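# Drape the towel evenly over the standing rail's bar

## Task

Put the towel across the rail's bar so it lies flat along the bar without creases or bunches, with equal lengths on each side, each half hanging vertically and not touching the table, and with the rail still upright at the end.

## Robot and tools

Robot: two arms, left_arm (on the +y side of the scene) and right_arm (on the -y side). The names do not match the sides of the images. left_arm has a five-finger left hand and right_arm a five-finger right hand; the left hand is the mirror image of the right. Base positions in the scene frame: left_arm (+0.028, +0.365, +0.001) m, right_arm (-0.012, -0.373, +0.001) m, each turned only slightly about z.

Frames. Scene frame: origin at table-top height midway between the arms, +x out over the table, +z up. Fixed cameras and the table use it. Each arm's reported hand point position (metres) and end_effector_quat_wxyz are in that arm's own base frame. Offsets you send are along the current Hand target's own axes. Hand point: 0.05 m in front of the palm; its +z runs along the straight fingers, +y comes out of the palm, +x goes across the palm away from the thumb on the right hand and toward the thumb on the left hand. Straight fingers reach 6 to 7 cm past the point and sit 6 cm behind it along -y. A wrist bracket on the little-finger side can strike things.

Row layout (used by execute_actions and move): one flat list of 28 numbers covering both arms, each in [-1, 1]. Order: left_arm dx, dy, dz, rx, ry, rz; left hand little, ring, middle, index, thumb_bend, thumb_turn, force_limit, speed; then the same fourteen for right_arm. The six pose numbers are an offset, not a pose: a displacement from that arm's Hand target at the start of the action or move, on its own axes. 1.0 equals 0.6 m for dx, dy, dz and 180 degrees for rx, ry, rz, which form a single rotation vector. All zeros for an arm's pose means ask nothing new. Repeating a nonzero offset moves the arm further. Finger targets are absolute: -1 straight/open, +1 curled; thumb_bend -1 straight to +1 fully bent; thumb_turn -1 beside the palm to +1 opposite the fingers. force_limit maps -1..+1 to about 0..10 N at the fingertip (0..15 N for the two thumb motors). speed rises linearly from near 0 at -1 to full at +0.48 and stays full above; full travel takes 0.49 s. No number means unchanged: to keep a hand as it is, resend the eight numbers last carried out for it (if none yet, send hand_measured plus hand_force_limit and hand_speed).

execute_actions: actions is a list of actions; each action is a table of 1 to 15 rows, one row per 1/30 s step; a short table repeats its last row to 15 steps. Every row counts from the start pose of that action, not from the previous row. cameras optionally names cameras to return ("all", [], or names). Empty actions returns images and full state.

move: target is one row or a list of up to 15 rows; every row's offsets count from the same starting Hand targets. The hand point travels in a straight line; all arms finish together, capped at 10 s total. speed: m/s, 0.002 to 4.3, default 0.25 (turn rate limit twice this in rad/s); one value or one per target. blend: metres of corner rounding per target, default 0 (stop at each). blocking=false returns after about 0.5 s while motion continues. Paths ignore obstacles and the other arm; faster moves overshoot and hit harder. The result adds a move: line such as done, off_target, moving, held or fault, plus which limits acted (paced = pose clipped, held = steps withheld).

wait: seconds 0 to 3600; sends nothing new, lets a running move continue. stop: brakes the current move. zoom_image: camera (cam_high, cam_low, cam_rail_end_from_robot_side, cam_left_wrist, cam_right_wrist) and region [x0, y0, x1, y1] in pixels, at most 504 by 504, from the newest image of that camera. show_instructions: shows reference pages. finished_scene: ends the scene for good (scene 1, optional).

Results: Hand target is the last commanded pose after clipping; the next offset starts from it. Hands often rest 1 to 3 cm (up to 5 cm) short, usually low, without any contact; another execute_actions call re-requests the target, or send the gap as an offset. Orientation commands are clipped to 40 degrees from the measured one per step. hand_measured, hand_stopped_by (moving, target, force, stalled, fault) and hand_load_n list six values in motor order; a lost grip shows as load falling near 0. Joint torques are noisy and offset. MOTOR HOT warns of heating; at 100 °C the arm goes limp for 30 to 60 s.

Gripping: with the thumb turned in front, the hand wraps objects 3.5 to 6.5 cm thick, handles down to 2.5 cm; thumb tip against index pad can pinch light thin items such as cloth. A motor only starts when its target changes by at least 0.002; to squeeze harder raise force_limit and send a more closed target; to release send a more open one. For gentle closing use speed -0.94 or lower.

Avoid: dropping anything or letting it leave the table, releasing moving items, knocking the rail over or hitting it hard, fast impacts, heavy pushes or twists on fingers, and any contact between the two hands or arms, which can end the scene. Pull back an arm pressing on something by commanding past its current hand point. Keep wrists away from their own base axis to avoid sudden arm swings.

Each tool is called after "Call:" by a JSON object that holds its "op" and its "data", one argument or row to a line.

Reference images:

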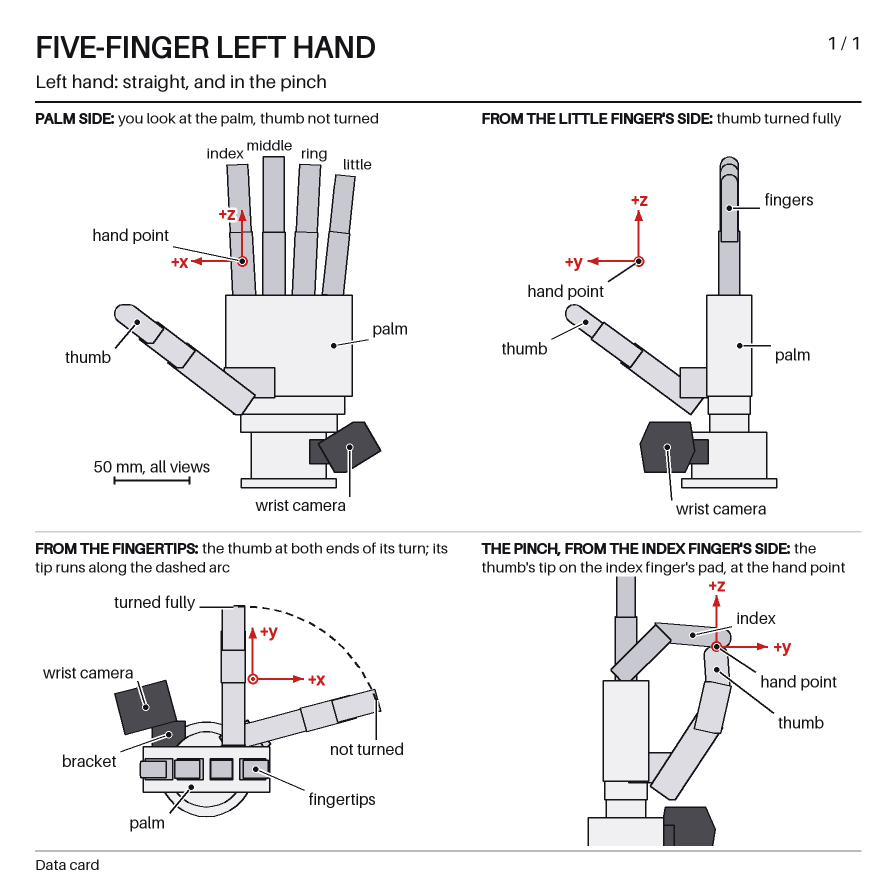

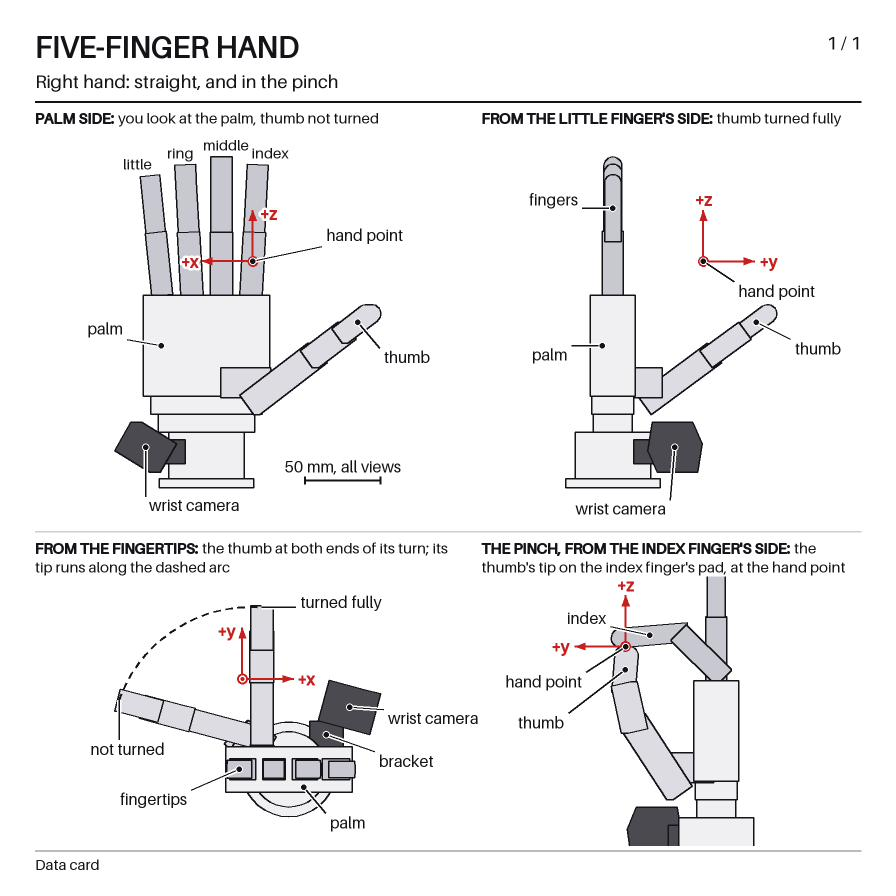

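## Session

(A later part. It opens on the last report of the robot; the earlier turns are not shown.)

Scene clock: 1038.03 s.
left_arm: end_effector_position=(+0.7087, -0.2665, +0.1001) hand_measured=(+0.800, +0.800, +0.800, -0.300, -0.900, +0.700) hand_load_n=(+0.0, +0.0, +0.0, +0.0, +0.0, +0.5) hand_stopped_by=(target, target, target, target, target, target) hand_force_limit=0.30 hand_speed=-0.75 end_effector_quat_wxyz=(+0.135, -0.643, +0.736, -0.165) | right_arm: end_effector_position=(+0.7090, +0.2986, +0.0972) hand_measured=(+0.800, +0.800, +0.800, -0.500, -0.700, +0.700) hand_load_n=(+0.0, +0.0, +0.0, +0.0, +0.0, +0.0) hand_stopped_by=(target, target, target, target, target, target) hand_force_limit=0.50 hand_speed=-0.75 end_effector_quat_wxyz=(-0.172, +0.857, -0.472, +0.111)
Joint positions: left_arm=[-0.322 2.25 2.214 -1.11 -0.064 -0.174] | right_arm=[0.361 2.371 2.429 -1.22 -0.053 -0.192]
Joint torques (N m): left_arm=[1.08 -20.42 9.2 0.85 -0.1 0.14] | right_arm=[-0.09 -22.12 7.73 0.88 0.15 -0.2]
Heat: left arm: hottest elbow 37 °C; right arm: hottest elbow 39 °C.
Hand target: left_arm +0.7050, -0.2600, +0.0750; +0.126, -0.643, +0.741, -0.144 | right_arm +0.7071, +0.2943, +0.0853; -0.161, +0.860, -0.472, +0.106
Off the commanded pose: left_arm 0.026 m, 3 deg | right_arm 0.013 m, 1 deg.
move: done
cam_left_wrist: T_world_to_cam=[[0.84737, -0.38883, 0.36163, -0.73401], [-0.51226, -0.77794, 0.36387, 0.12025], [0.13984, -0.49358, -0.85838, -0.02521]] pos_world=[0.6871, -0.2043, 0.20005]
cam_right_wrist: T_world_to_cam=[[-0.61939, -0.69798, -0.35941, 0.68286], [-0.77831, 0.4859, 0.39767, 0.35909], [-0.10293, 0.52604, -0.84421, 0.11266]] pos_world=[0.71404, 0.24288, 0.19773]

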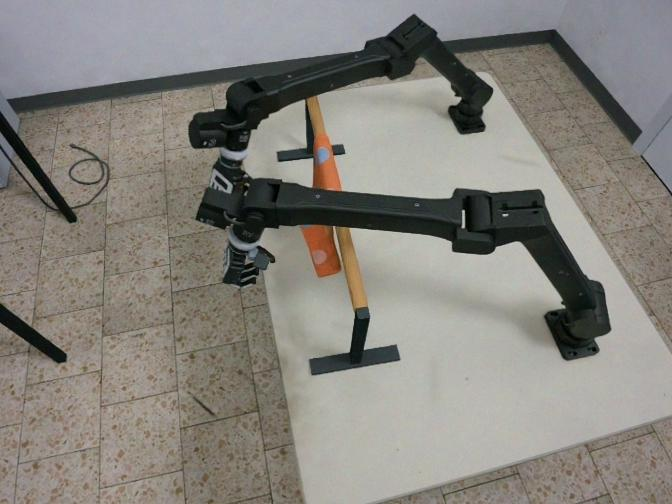

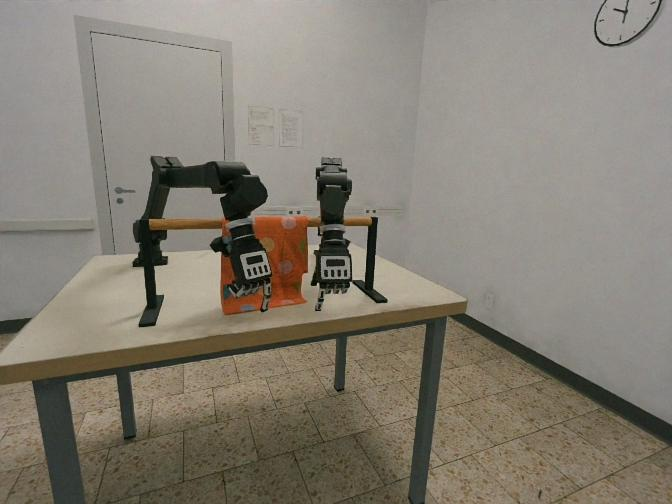

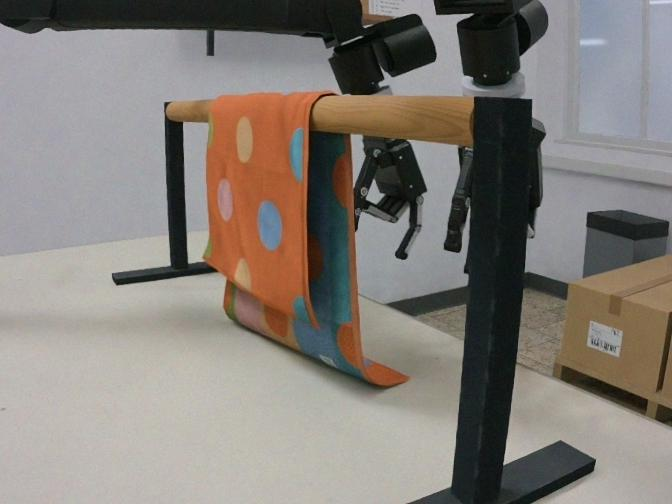

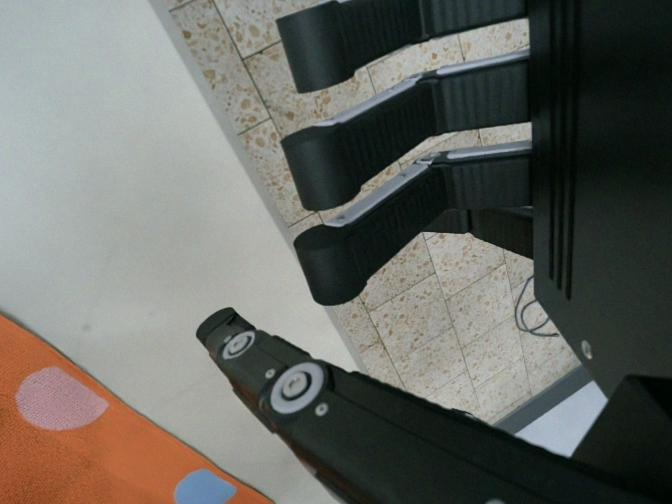

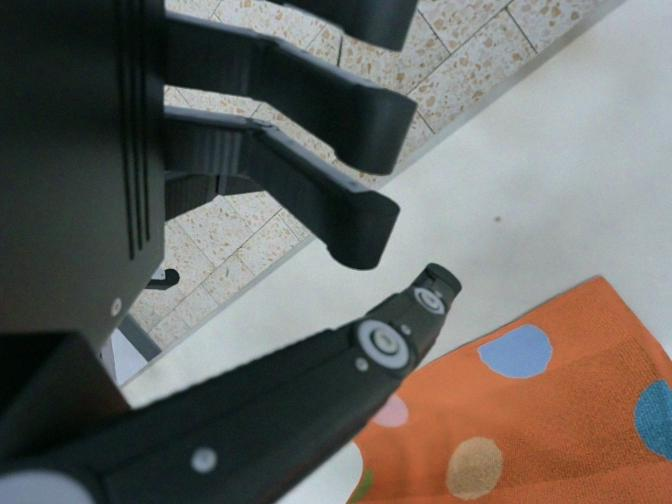

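Call:
{"op": "move", "data": {
  "target": [
    [-0.0085,-0.0772,-0.1932,0,0,0,0.8,0.8,0.8,-0.3,-0.9,0.7,0.3,-0.75,0.0167,-0.0618,-0.1807,0,0,0,0.8,0.8,0.8,-0.5,-0.7,0.7,0.5,-0.75],
    [-0.0022,-0.0768,-0.4805,0.1278,0,0,0.8,0.8,0.8,-0.3,-0.9,0.7,0.3,-0.75,-0.0115,-0.0658,-0.4677,0.1278,0,0,0.8,0.8,0.8,-0.5,-0.7,0.7,0.5,-0.75],
    [0.0418,0.151,-0.7525,0.2111,0,0,0.8,0.8,0.8,-0.3,-0.9,0.7,0.3,-0.75,-0.1468,0.1343,-0.7337,0.2111,0,0,0.8,0.8,0.8,-0.5,-0.7,0.7,0.5,-0.75]
  ],
  "speed": 0.1,
  "blend": 0.02,
  "cameras": ["all"]
}}

Call:
{"op": "zoom_image", "data": {
  "camera": "cam_rail_end_from_robot_side",
  "region": [180, 80, 500, 400]
}}

Call:
{"op": "zoom_image", "data": {
  "camera": "cam_low",
  "region": [170, 180, 350, 330]
}}

Scene clock: 1055.50 s.
left_arm: end_effector_position=(+0.4491, -0.2423, +0.4618) hand_measured=(+0.800, +0.800, +0.800, -0.300, -0.900, +0.700) hand_load_n=(+0.0, +0.0, +0.0, +0.0, +0.0, +0.0) hand_stopped_by=(target, target, target, target, target, target) hand_force_limit=0.30 hand_speed=-0.75 end_effector_quat_wxyz=(+0.331, -0.567, +0.656, -0.372) | right_arm: end_effector_position=(+0.4515, +0.2466, +0.4527) hand_measured=(+0.800, +0.800, +0.800, -0.500, -0.700, +0.700) hand_load_n=(+0.5, +0.0, +0.0, +0.0, +0.0, +0.0) hand_stopped_by=(target, target, target, target, target, target) hand_force_limit=0.50 hand_speed=-0.75 end_effector_quat_wxyz=(-0.422, +0.768, -0.411, +0.250)
Joint positions: left_arm=[-0.549 1.219 1.601 -0.95 -0.358 -0.207] | right_arm=[0.412 1.238 1.597 -0.908 -0.114 -0.113]
Joint torques (N m): left_arm=[-0.56 -8.29 9.29 2.88 -0.26 -0.09] | right_arm=[0.97 -8.53 7.95 2.96 0.16 -0.01]
Heat: left arm: hottest elbow 36 °C; right arm: hottest elbow 38 °C.
Hand target: left_arm +0.4505, -0.2496, +0.4595; +0.328, -0.567, +0.654, -0.378 | right_arm +0.4504, +0.2502, +0.4597; -0.433, +0.761, -0.412, +0.254
Off the commanded pose: left_arm 0.008 m, 1 deg | right_arm 0.008 m, 2 deg.
move: done
cam_left_wrist: T_world_to_cam=[[0.47974, -0.35268, 0.80341, -0.66554], [-0.64222, -0.76504, 0.04766, 0.08197], [0.59783, -0.53883, -0.59352, -0.00545]] pos_world=[0.37519, -0.17495, 0.52756]
cam_right_wrist: T_world_to_cam=[[-0.28665, -0.51963, -0.80487, 0.62232], [-0.92084, 0.38126, 0.08182, 0.27579], [0.26435, 0.76461, -0.58778, 0.07289]] pos_world=[0.41308, 0.16249, 0.52117]

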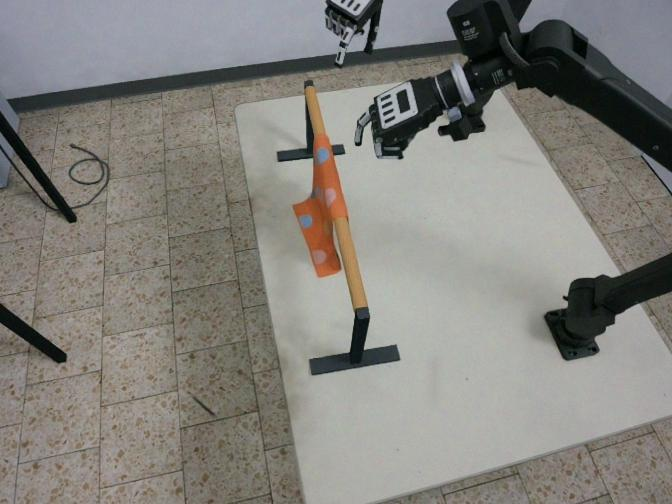

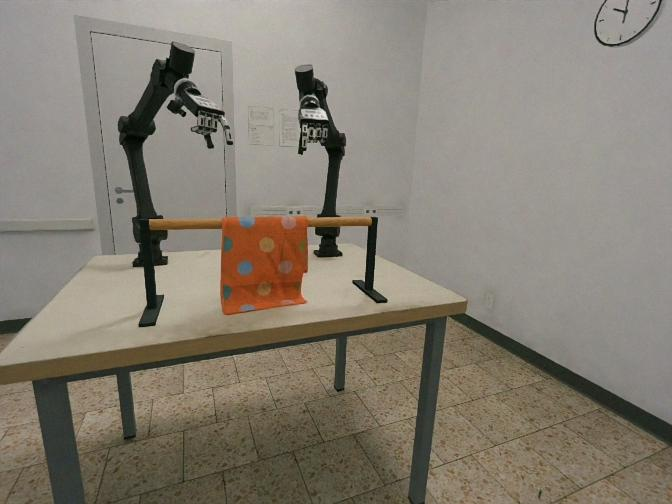

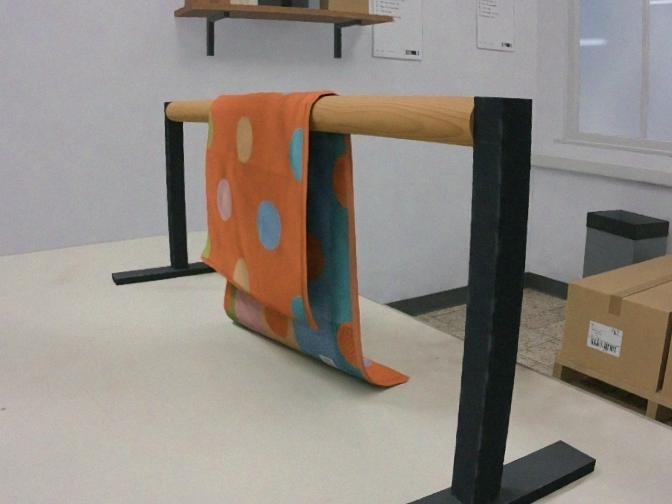

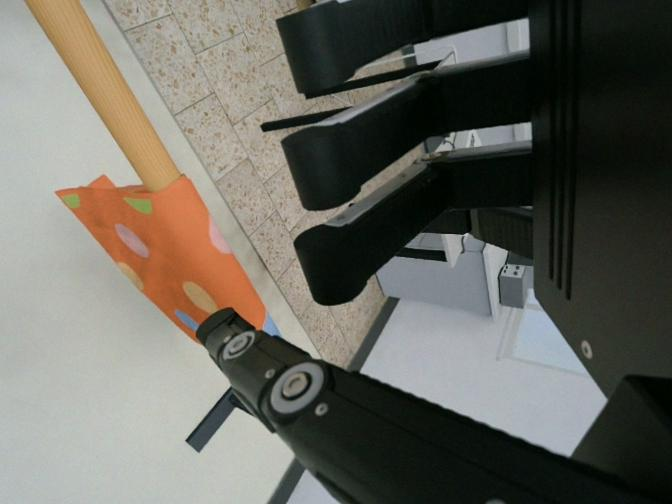

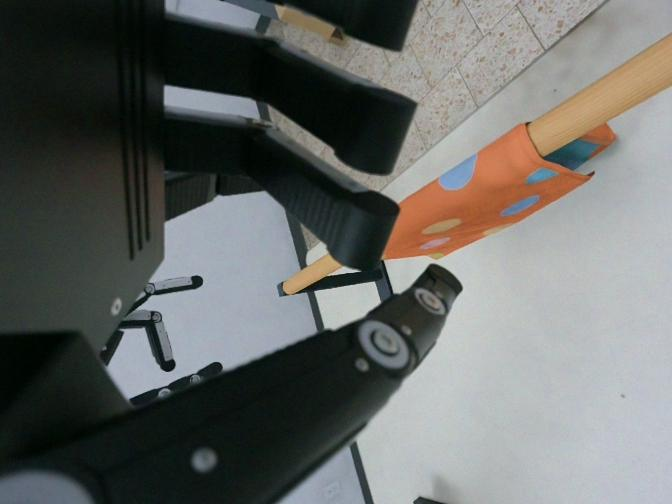

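Scaled by 1.575 from the camera's image (finer frame: 960x720).

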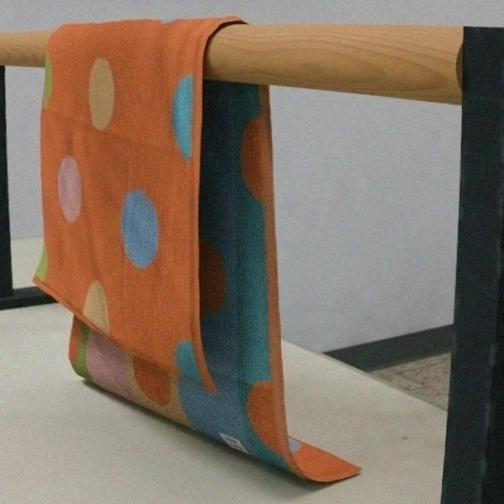

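Scaled by 2.800 from the camera's image (finer frame: 960x720).

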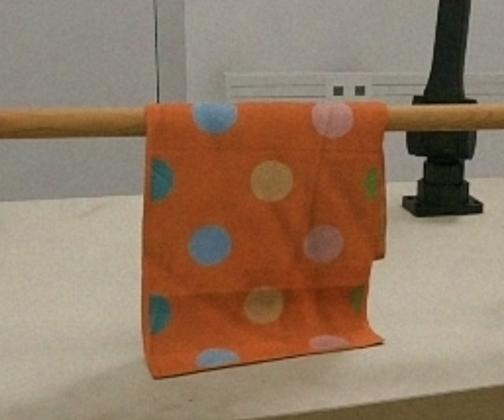

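Call:
{"op": "move", "data": {
  "target": [-0.1268,0.3152,-0.0143,0.0075,-0.0517,-0.5229,0.8,0.8,0.8,0.04,-0.35,0.7,0.0,-0.5,-0.0313,0.3117,-0.0097,0.0943,0.1449,0.5934,0.8,0.8,0.8,0.04,-0.35,0.7,0.0,-0.5],
  "speed": 0.15,
  "cameras": ["all"]
}}

Scene clock: 1088.20 s.
left_arm: end_effector_position=(+0.3607, -0.1573, +0.2976) hand_measured=(+0.800, +0.800, +0.800, +0.040, -0.350, +0.700) hand_load_n=(+0.0, +0.0, +0.0, +0.0, +0.0, +0.0) hand_stopped_by=(target, target, target, target, target, target) hand_force_limit=0.00 hand_speed=-0.50 end_effector_quat_wxyz=(-0.006, +0.890, -0.004, +0.456) | right_arm: end_effector_position=(+0.3629, +0.2102, +0.2959) hand_measured=(+0.800, +0.800, +0.800, +0.040, -0.350, +0.700) hand_load_n=(+0.0, +0.0, +0.0, +0.0, +0.0, +0.0) hand_stopped_by=(target, target, target, target, target, target) hand_force_limit=0.00 hand_speed=-0.50 end_effector_quat_wxyz=(+0.459, -0.006, +0.889, -0.005)
Joint positions: left_arm=[-0.485 0.682 0.713 -0.717 -0.394 -1.857] | right_arm=[0.678 0.79 0.755 -0.706 0.54 1.994]
Joint torques (N m): left_arm=[-0.21 -3.31 9.83 2.76 -0.26 -0.16] | right_arm=[0.91 -2.84 8.49 1.61 0.5 0.06]
Heat: left arm: hottest elbow 35 °C; right arm: hottest elbow 38 °C.
Hand target: left_arm +0.3603, -0.1599, +0.3000; +0.000, +0.887, -0.001, +0.462 | right_arm +0.3599, +0.2099, +0.2998; +0.461, +0.000, +0.887, +0.001
Off the commanded pose: left_arm 0.004 m, 1 deg | right_arm 0.005 m, 1 deg.
move: done
cam_left_wrist: T_world_to_cam=[[0.19938, 0.9572, 0.2098, 0.02259], [0.09864, -0.23262, 0.96755, -0.35912], [0.97495, -0.17221, -0.1408, -0.21734]] pos_world=[0.24281, -0.14259, 0.31213]
cam_right_wrist: T_world_to_cam=[[-0.17055, 0.9634, -0.20681, -0.07905], [0.02385, 0.21386, 0.97657, -0.35152], [0.98506, 0.16162, -0.05945, -0.25923]] pos_world=[0.25026, 0.19323, 0.31153]

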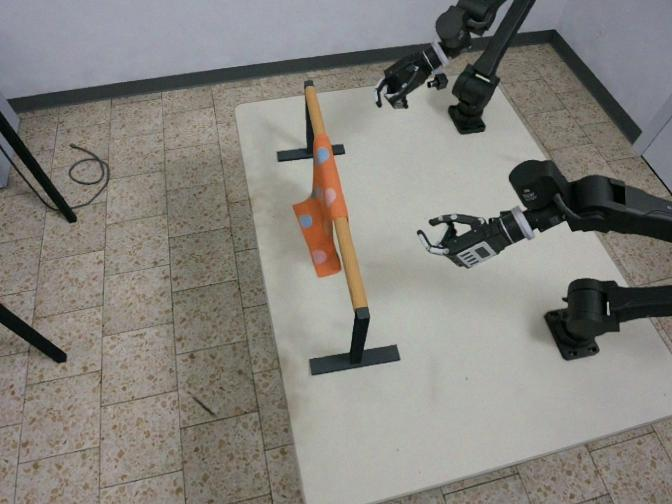

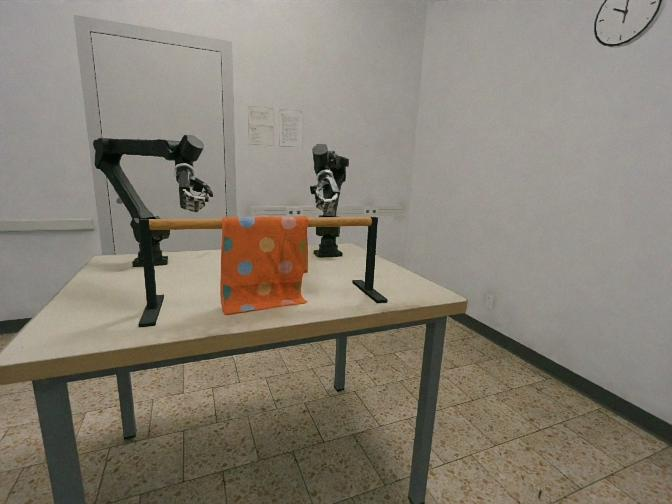

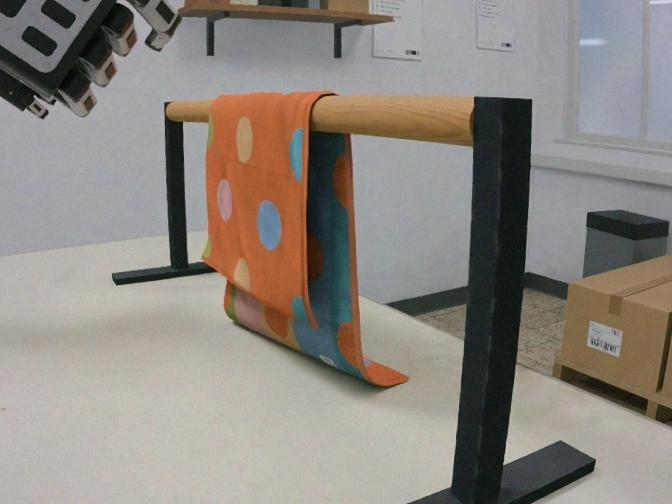

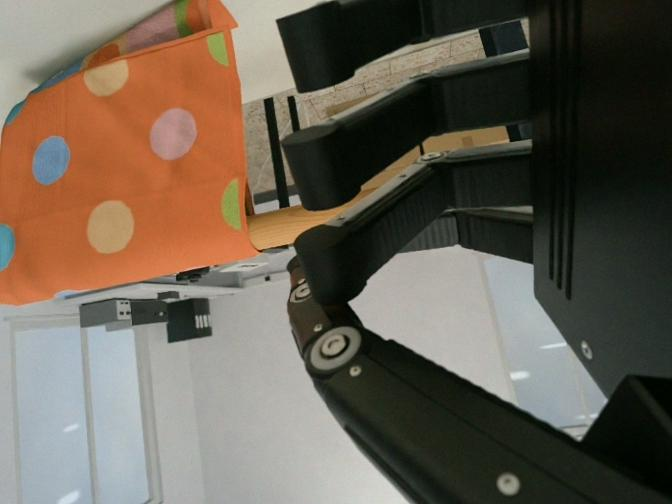

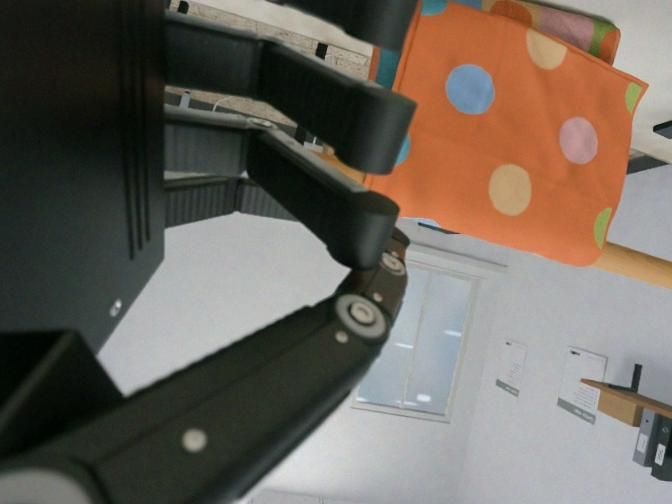

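Call:
{"op": "move", "data": {
  "target": [-0.1133,0.1043,0.3028,0,0,0,0.8,0.8,0.8,0.04,-0.35,0.7,0.0,-0.5,0.1195,0.0435,0.2937,0,0,0,0.8,0.8,0.8,0.04,-0.35,0.7,0.0,-0.5],
  "speed": 0.1,
  "cameras": ["all"]
}}

Scene clock: 1103.97 s.
left_arm: end_effector_position=(+0.4689, -0.2149, +0.1363) hand_measured=(+0.800, +0.800, +0.800, +0.040, -0.350, +0.700) hand_load_n=(+0.0, +0.0, +0.0, +0.0, -0.5, +0.0) hand_stopped_by=(target, target, target, target, target, target) hand_force_limit=0.00 hand_speed=-0.50 end_effector_quat_wxyz=(-0.007, +0.890, -0.002, +0.456) | right_arm: end_effector_position=(+0.4604, +0.2372, +0.1392) hand_measured=(+0.800, +0.800, +0.800, +0.040, -0.350, +0.700) hand_load_n=(+0.0, +0.0, +0.0, +0.0, +0.0, -0.5) hand_stopped_by=(target, target, target, target, target, target) hand_force_limit=0.00 hand_speed=-0.50 end_effector_quat_wxyz=(+0.457, +0.004, +0.890, +0.001)
Joint positions: left_arm=[-0.489 1.279 0.6 -0.009 -0.402 -1.864] | right_arm=[0.56 1.284 0.611 -0.03 0.448 1.929]
Joint torques (N m): left_arm=[-0.5 -7.65 8.61 2.69 -0.26 -0.17] | right_arm=[-0.26 -6.71 6.86 2.84 0.09 -0.24]
Heat: left arm: hottest elbow 36 °C; right arm: hottest elbow 38 °C.
Hand target: left_arm +0.4701, -0.2224, +0.1400; +0.000, +0.887, -0.001, +0.462 | right_arm +0.4630, +0.2361, +0.1400; +0.461, +0.000, +0.887, +0.000
Off the commanded pose: left_arm 0.009 m, 1 deg | right_arm 0.003 m, 1 deg.
move: done
cam_left_wrist: T_world_to_cam=[[0.19395, 0.95841, 0.20938, 0.09281], [0.09964, -0.23158, 0.9677, -0.22742], [0.97594, -0.16682, -0.14041, -0.35479]] pos_world=[0.35091, -0.2008, 0.15083]
cam_right_wrist: T_world_to_cam=[[-0.16008, 0.96899, -0.18825, -0.12954], [0.03047, 0.19547, 0.98024, -0.20579], [0.98663, 0.15118, -0.06081, -0.36693]] pos_world=[0.34756, 0.22122, 0.15502]

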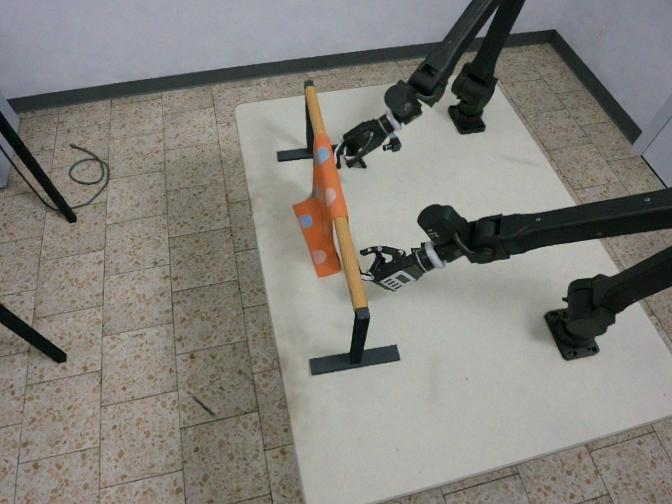

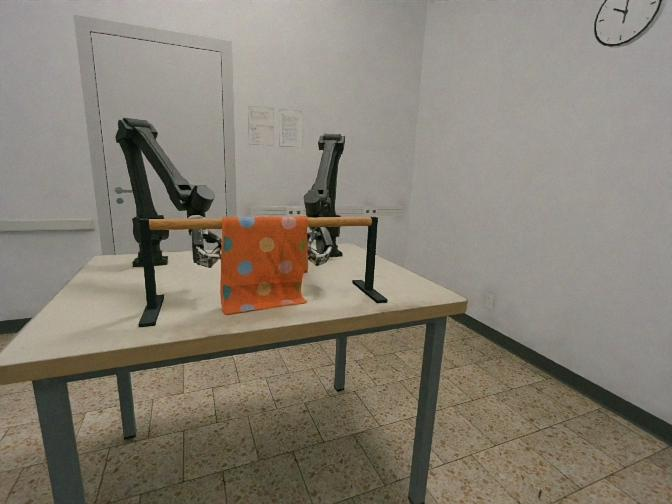

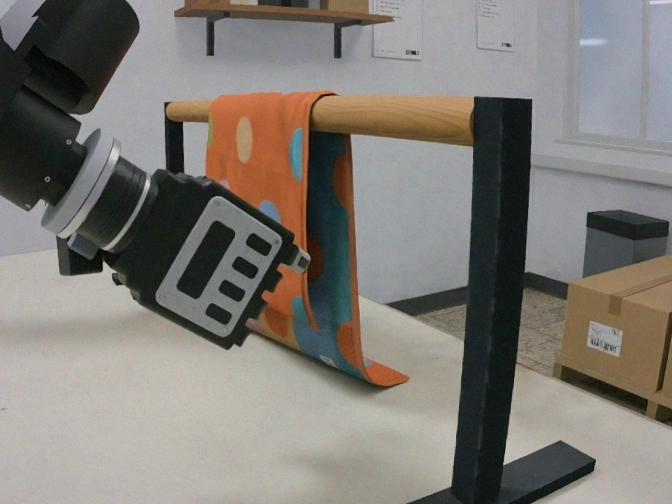

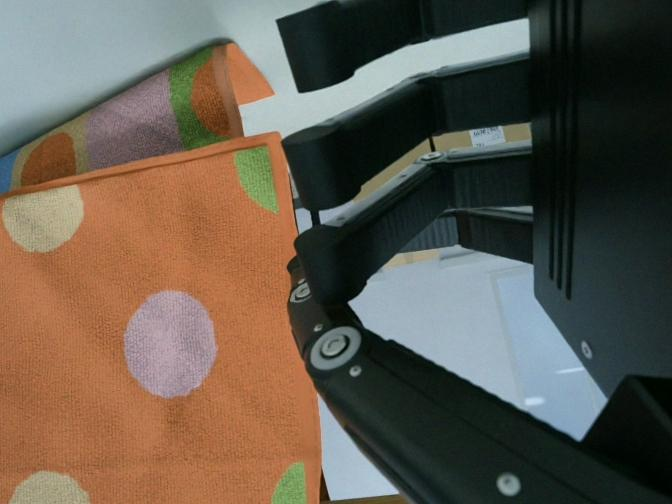

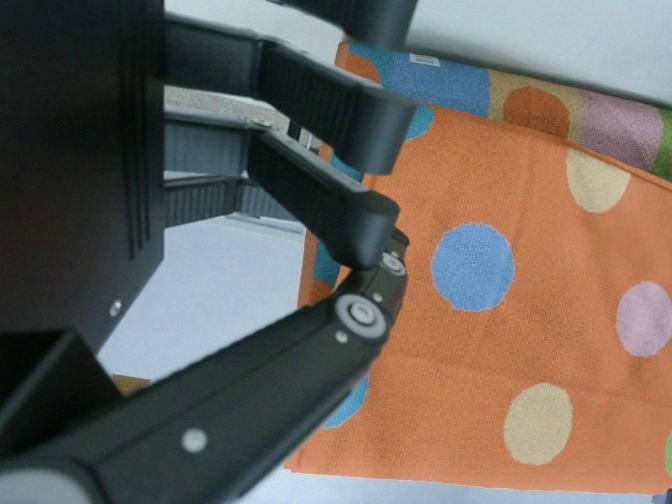

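Call:
{"op": "move", "data": {
  "target": [0.0377,0,0.048,0,0,0,0.8,0.8,0.8,0.04,-0.35,0.7,0.0,-0.5,-0.0377,0,0.0508,0,0,0,0.8,0.8,0.8,0.04,-0.35,0.7,0.0,-0.5],
  "speed": 0.05,
  "cameras": ["cam_left_wrist","cam_right_wrist","cam_high","cam_low"]
}}

Call:
{"op": "zoom_image", "data": {
  "camera": "cam_left_wrist",
  "region": [200, 150, 420, 370]
}}

Call:
{"op": "zoom_image", "data": {
  "camera": "cam_right_wrist",
  "region": [270, 150, 490, 370]
}}

Call:
{"op": "zoom_image", "data": {
  "camera": "cam_high",
  "region": [280, 80, 460, 320]
}}

Scene clock: 1113.67 s.
left_arm: end_effector_position=(+0.4909, -0.2208, +0.1292) hand_measured=(+0.800, +0.800, +0.800, +0.040, -0.350, +0.700) hand_load_n=(+0.0, +0.0, +0.0, +0.0, +0.0, -0.5) hand_stopped_by=(target, target, target, target, target, target) hand_force_limit=0.00 hand_speed=-0.50 end_effector_quat_wxyz=(-0.003, +0.894, -0.004, +0.449) | right_arm: end_effector_position=(+0.4806, +0.2276, +0.1194) hand_measured=(+0.800, +0.800, +0.800, +0.040, -0.350, +0.700) hand_load_n=(+0.0, +0.0, +0.0, +0.0, +0.0, +0.0) hand_stopped_by=(target, target, target, target, target, target) hand_force_limit=0.00 hand_speed=-0.50 end_effector_quat_wxyz=(+0.441, +0.000, +0.897, -0.007)
Joint positions: left_arm=[-0.468 1.354 0.652 0.007 -0.372 -1.854] | right_arm=[0.506 1.358 0.64 -0.009 0.406 1.892]
Joint torques (N m): left_arm=[1.85 -8.12 11.19 2.84 0 0.08] | right_arm=[-0.38 -6.95 10.54 2.73 0.08 -0.24]
Heat: left arm: hottest elbow 36 °C; right arm: hottest elbow 37 °C.
Hand target: left_arm +0.5067, -0.2225, +0.1419; +0.000, +0.887, -0.001, +0.462 | right_arm +0.5009, +0.2362, +0.1408; +0.461, +0.000, +0.887, +0.001
Off the commanded pose: left_arm 0.020 m, 2 deg | right_arm 0.031 m, 3 deg.
move: off_target (left_arm, right_arm)
cam_left_wrist: T_world_to_cam=[[0.2045, 0.95805, 0.20079, 0.09153], [0.11274, -0.22681, 0.96739, -0.22936], [0.97235, -0.17519, -0.15439, -0.3765]] pos_world=[0.37323, -0.20567, 0.14538]
cam_right_wrist: T_world_to_cam=[[-0.16624, 0.96549, -0.20046, -0.11545], [0.06497, 0.21357, 0.97476, -0.20511], [0.98394, 0.14902, -0.09823, -0.3804]] pos_world=[0.36843, 0.21196, 0.13942]
Images, in order (width x height): cam_high 672x504, cam_low 672x504, cam_left_wrist 672x504, cam_right_wrist 672x504.

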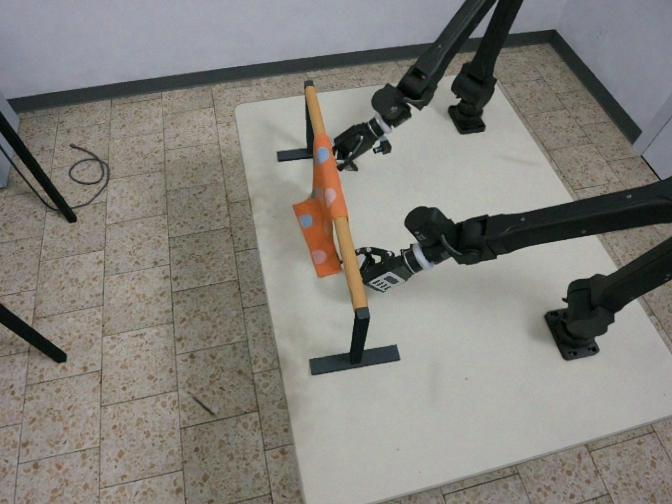

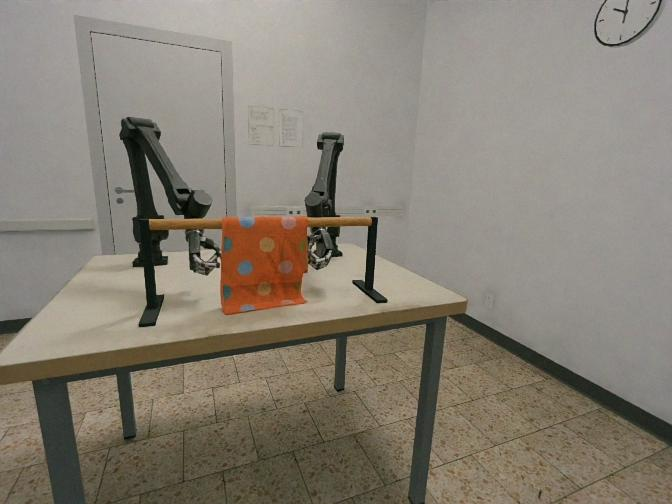

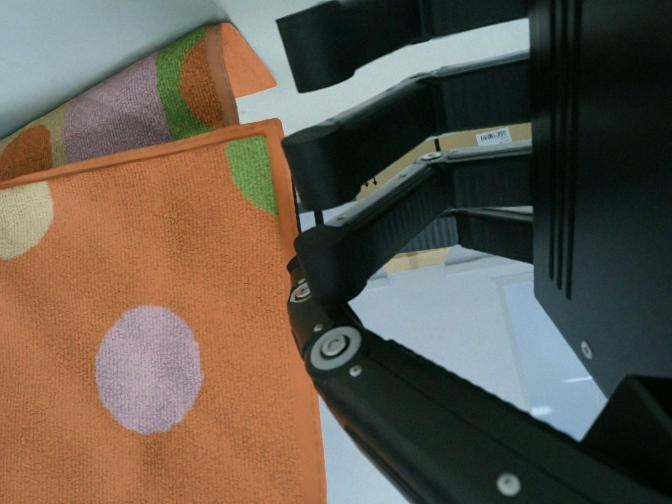

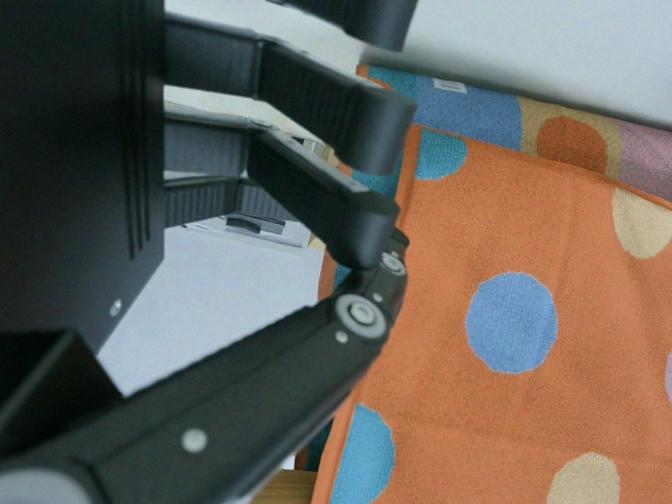

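Scaled by 2.291 from the camera's image (finer frame: 960x720).

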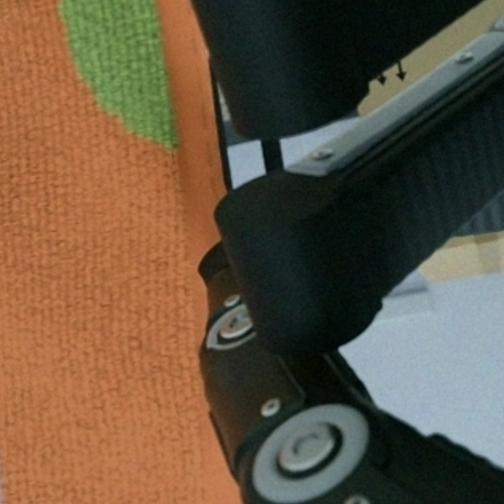

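Scaled by 2.291 from the camera's image (finer frame: 960x720).

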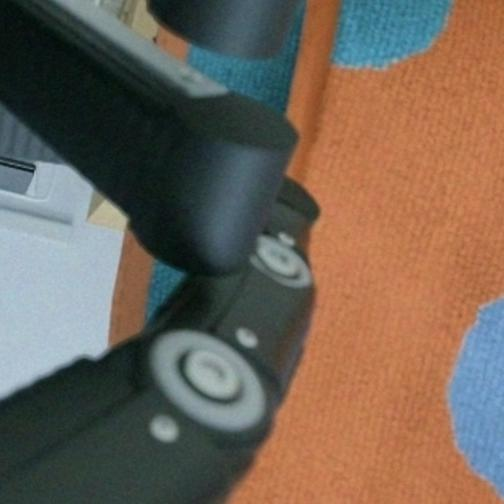

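Scaled by 2.100 from the camera's image (finer frame: 960x720).

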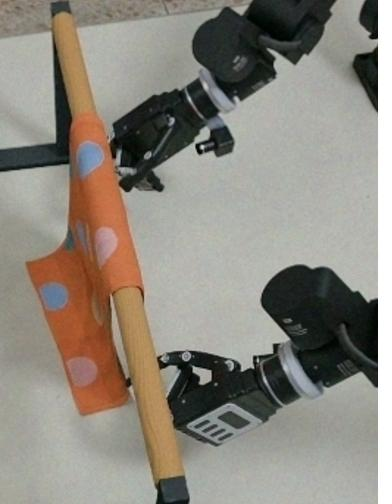

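Call:
{"op": "move", "data": {
  "target": [0.0305,0,0.0084,0,0,0,0.8,0.8,0.8,0.04,-0.35,0.7,0.0,-0.5,-0.0437,0.009,0.0113,0,0,0,0.8,0.8,0.8,0.04,-0.35,0.7,0.0,-0.5],
  "speed": 0.05,
  "cameras": ["cam_left_wrist","cam_right_wrist","cam_high","cam_low"]
}}

Scene clock: 1117.83 s.
left_arm: end_effector_position=(+0.5084, -0.2236, +0.1476) hand_measured=(+0.800, +0.800, +0.800, +0.040, -0.350, +0.700) hand_load_n=(+0.0, +0.0, +0.0, +0.0, +0.0, +0.0) hand_stopped_by=(target, target, target, target, target, target) hand_force_limit=0.00 hand_speed=-0.50 end_effector_quat_wxyz=(+0.003, +0.888, -0.002, +0.460) | right_arm: end_effector_position=(+0.5044, +0.2354, +0.1410) hand_measured=(+0.800, +0.800, +0.800, +0.040, -0.350, +0.700) hand_load_n=(+0.0, +0.0, +0.0, +0.0, +0.0, +0.0) hand_stopped_by=(target, target, target, target, target, target) hand_force_limit=0.00 hand_speed=-0.50 end_effector_quat_wxyz=(+0.450, +0.002, +0.893, -0.002)
Joint positions: left_arm=[-0.452 1.364 0.701 -0.001 -0.358 -1.843] | right_arm=[0.493 1.379 0.715 -0.036 0.396 1.882]
Joint torques (N m): left_arm=[2.08 -8.53 11.54 1.55 0.01 0.03] | right_arm=[-0.32 -7.65 10.96 1.63 0.07 -0.25]
Heat: left arm: hottest elbow 36 °C; right arm: hottest elbow 38 °C.
Hand target: left_arm +0.5213, -0.2226, +0.1542; +0.000, +0.887, -0.001, +0.462 | right_arm +0.5215, +0.2414, +0.1583; +0.461, +0.000, +0.887, +0.000
Off the commanded pose: left_arm 0.014 m, 0 deg | right_arm 0.025 m, 1 deg.
move: off_target (left_arm, right_arm)
cam_left_wrist: T_world_to_cam=[[0.20124, 0.96022, 0.19359, 0.09016], [0.08887, -0.21472, 0.97262, -0.2358], [0.9755, -0.17852, -0.12855, -0.39742]] pos_world=[0.3905, -0.20815, 0.1608]
cam_right_wrist: T_world_to_cam=[[-0.16313, 0.96758, -0.19282, -0.1179], [0.04524, 0.20257, 0.97822, -0.21741], [0.98557, 0.15085, -0.07682, -0.40716]] pos_world=[0.39189, 0.21954, 0.15866]
Images, in order (width x height): cam_high 672x504, cam_low 672x504, cam_left_wrist 672x504, cam_right_wrist 672x504.

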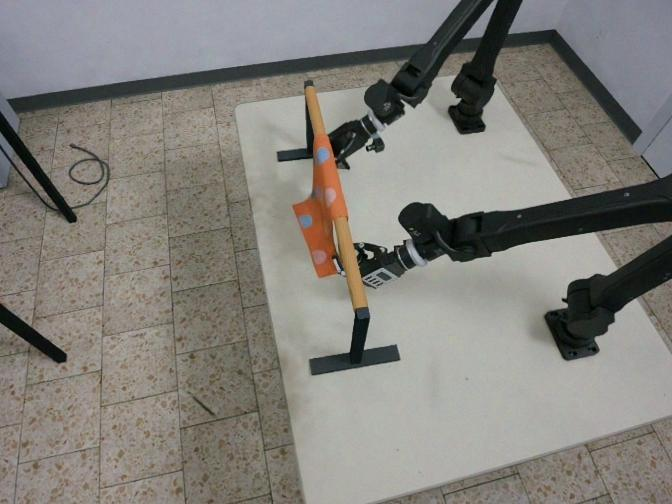

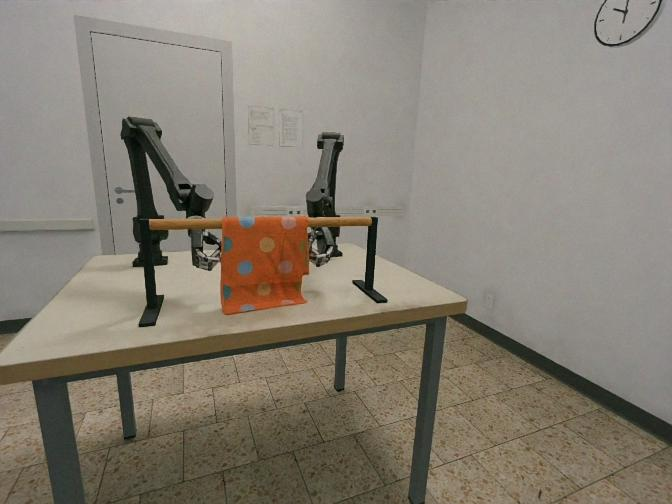

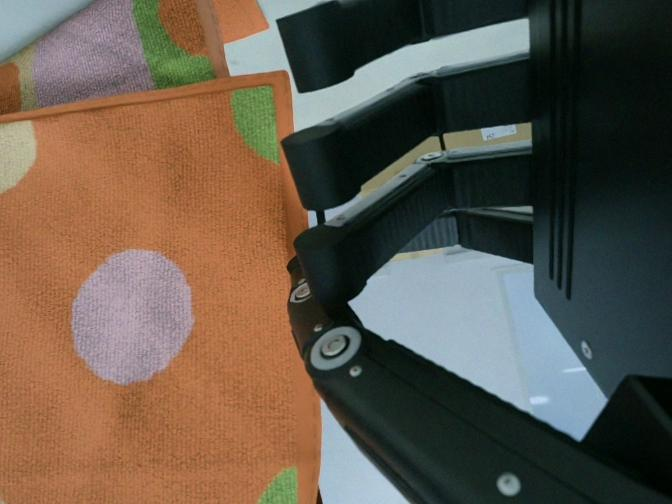

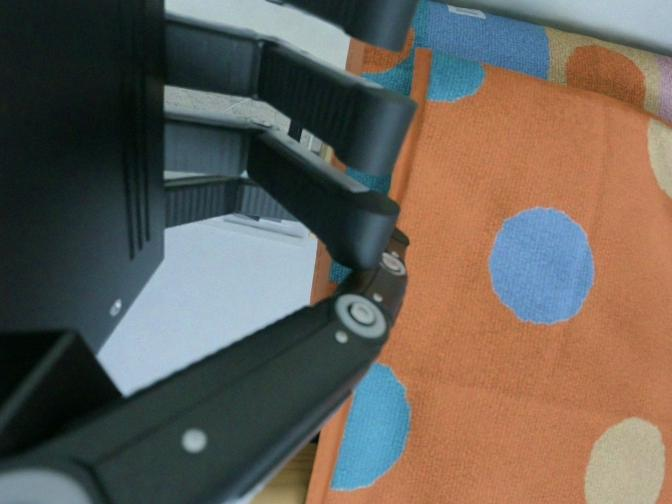

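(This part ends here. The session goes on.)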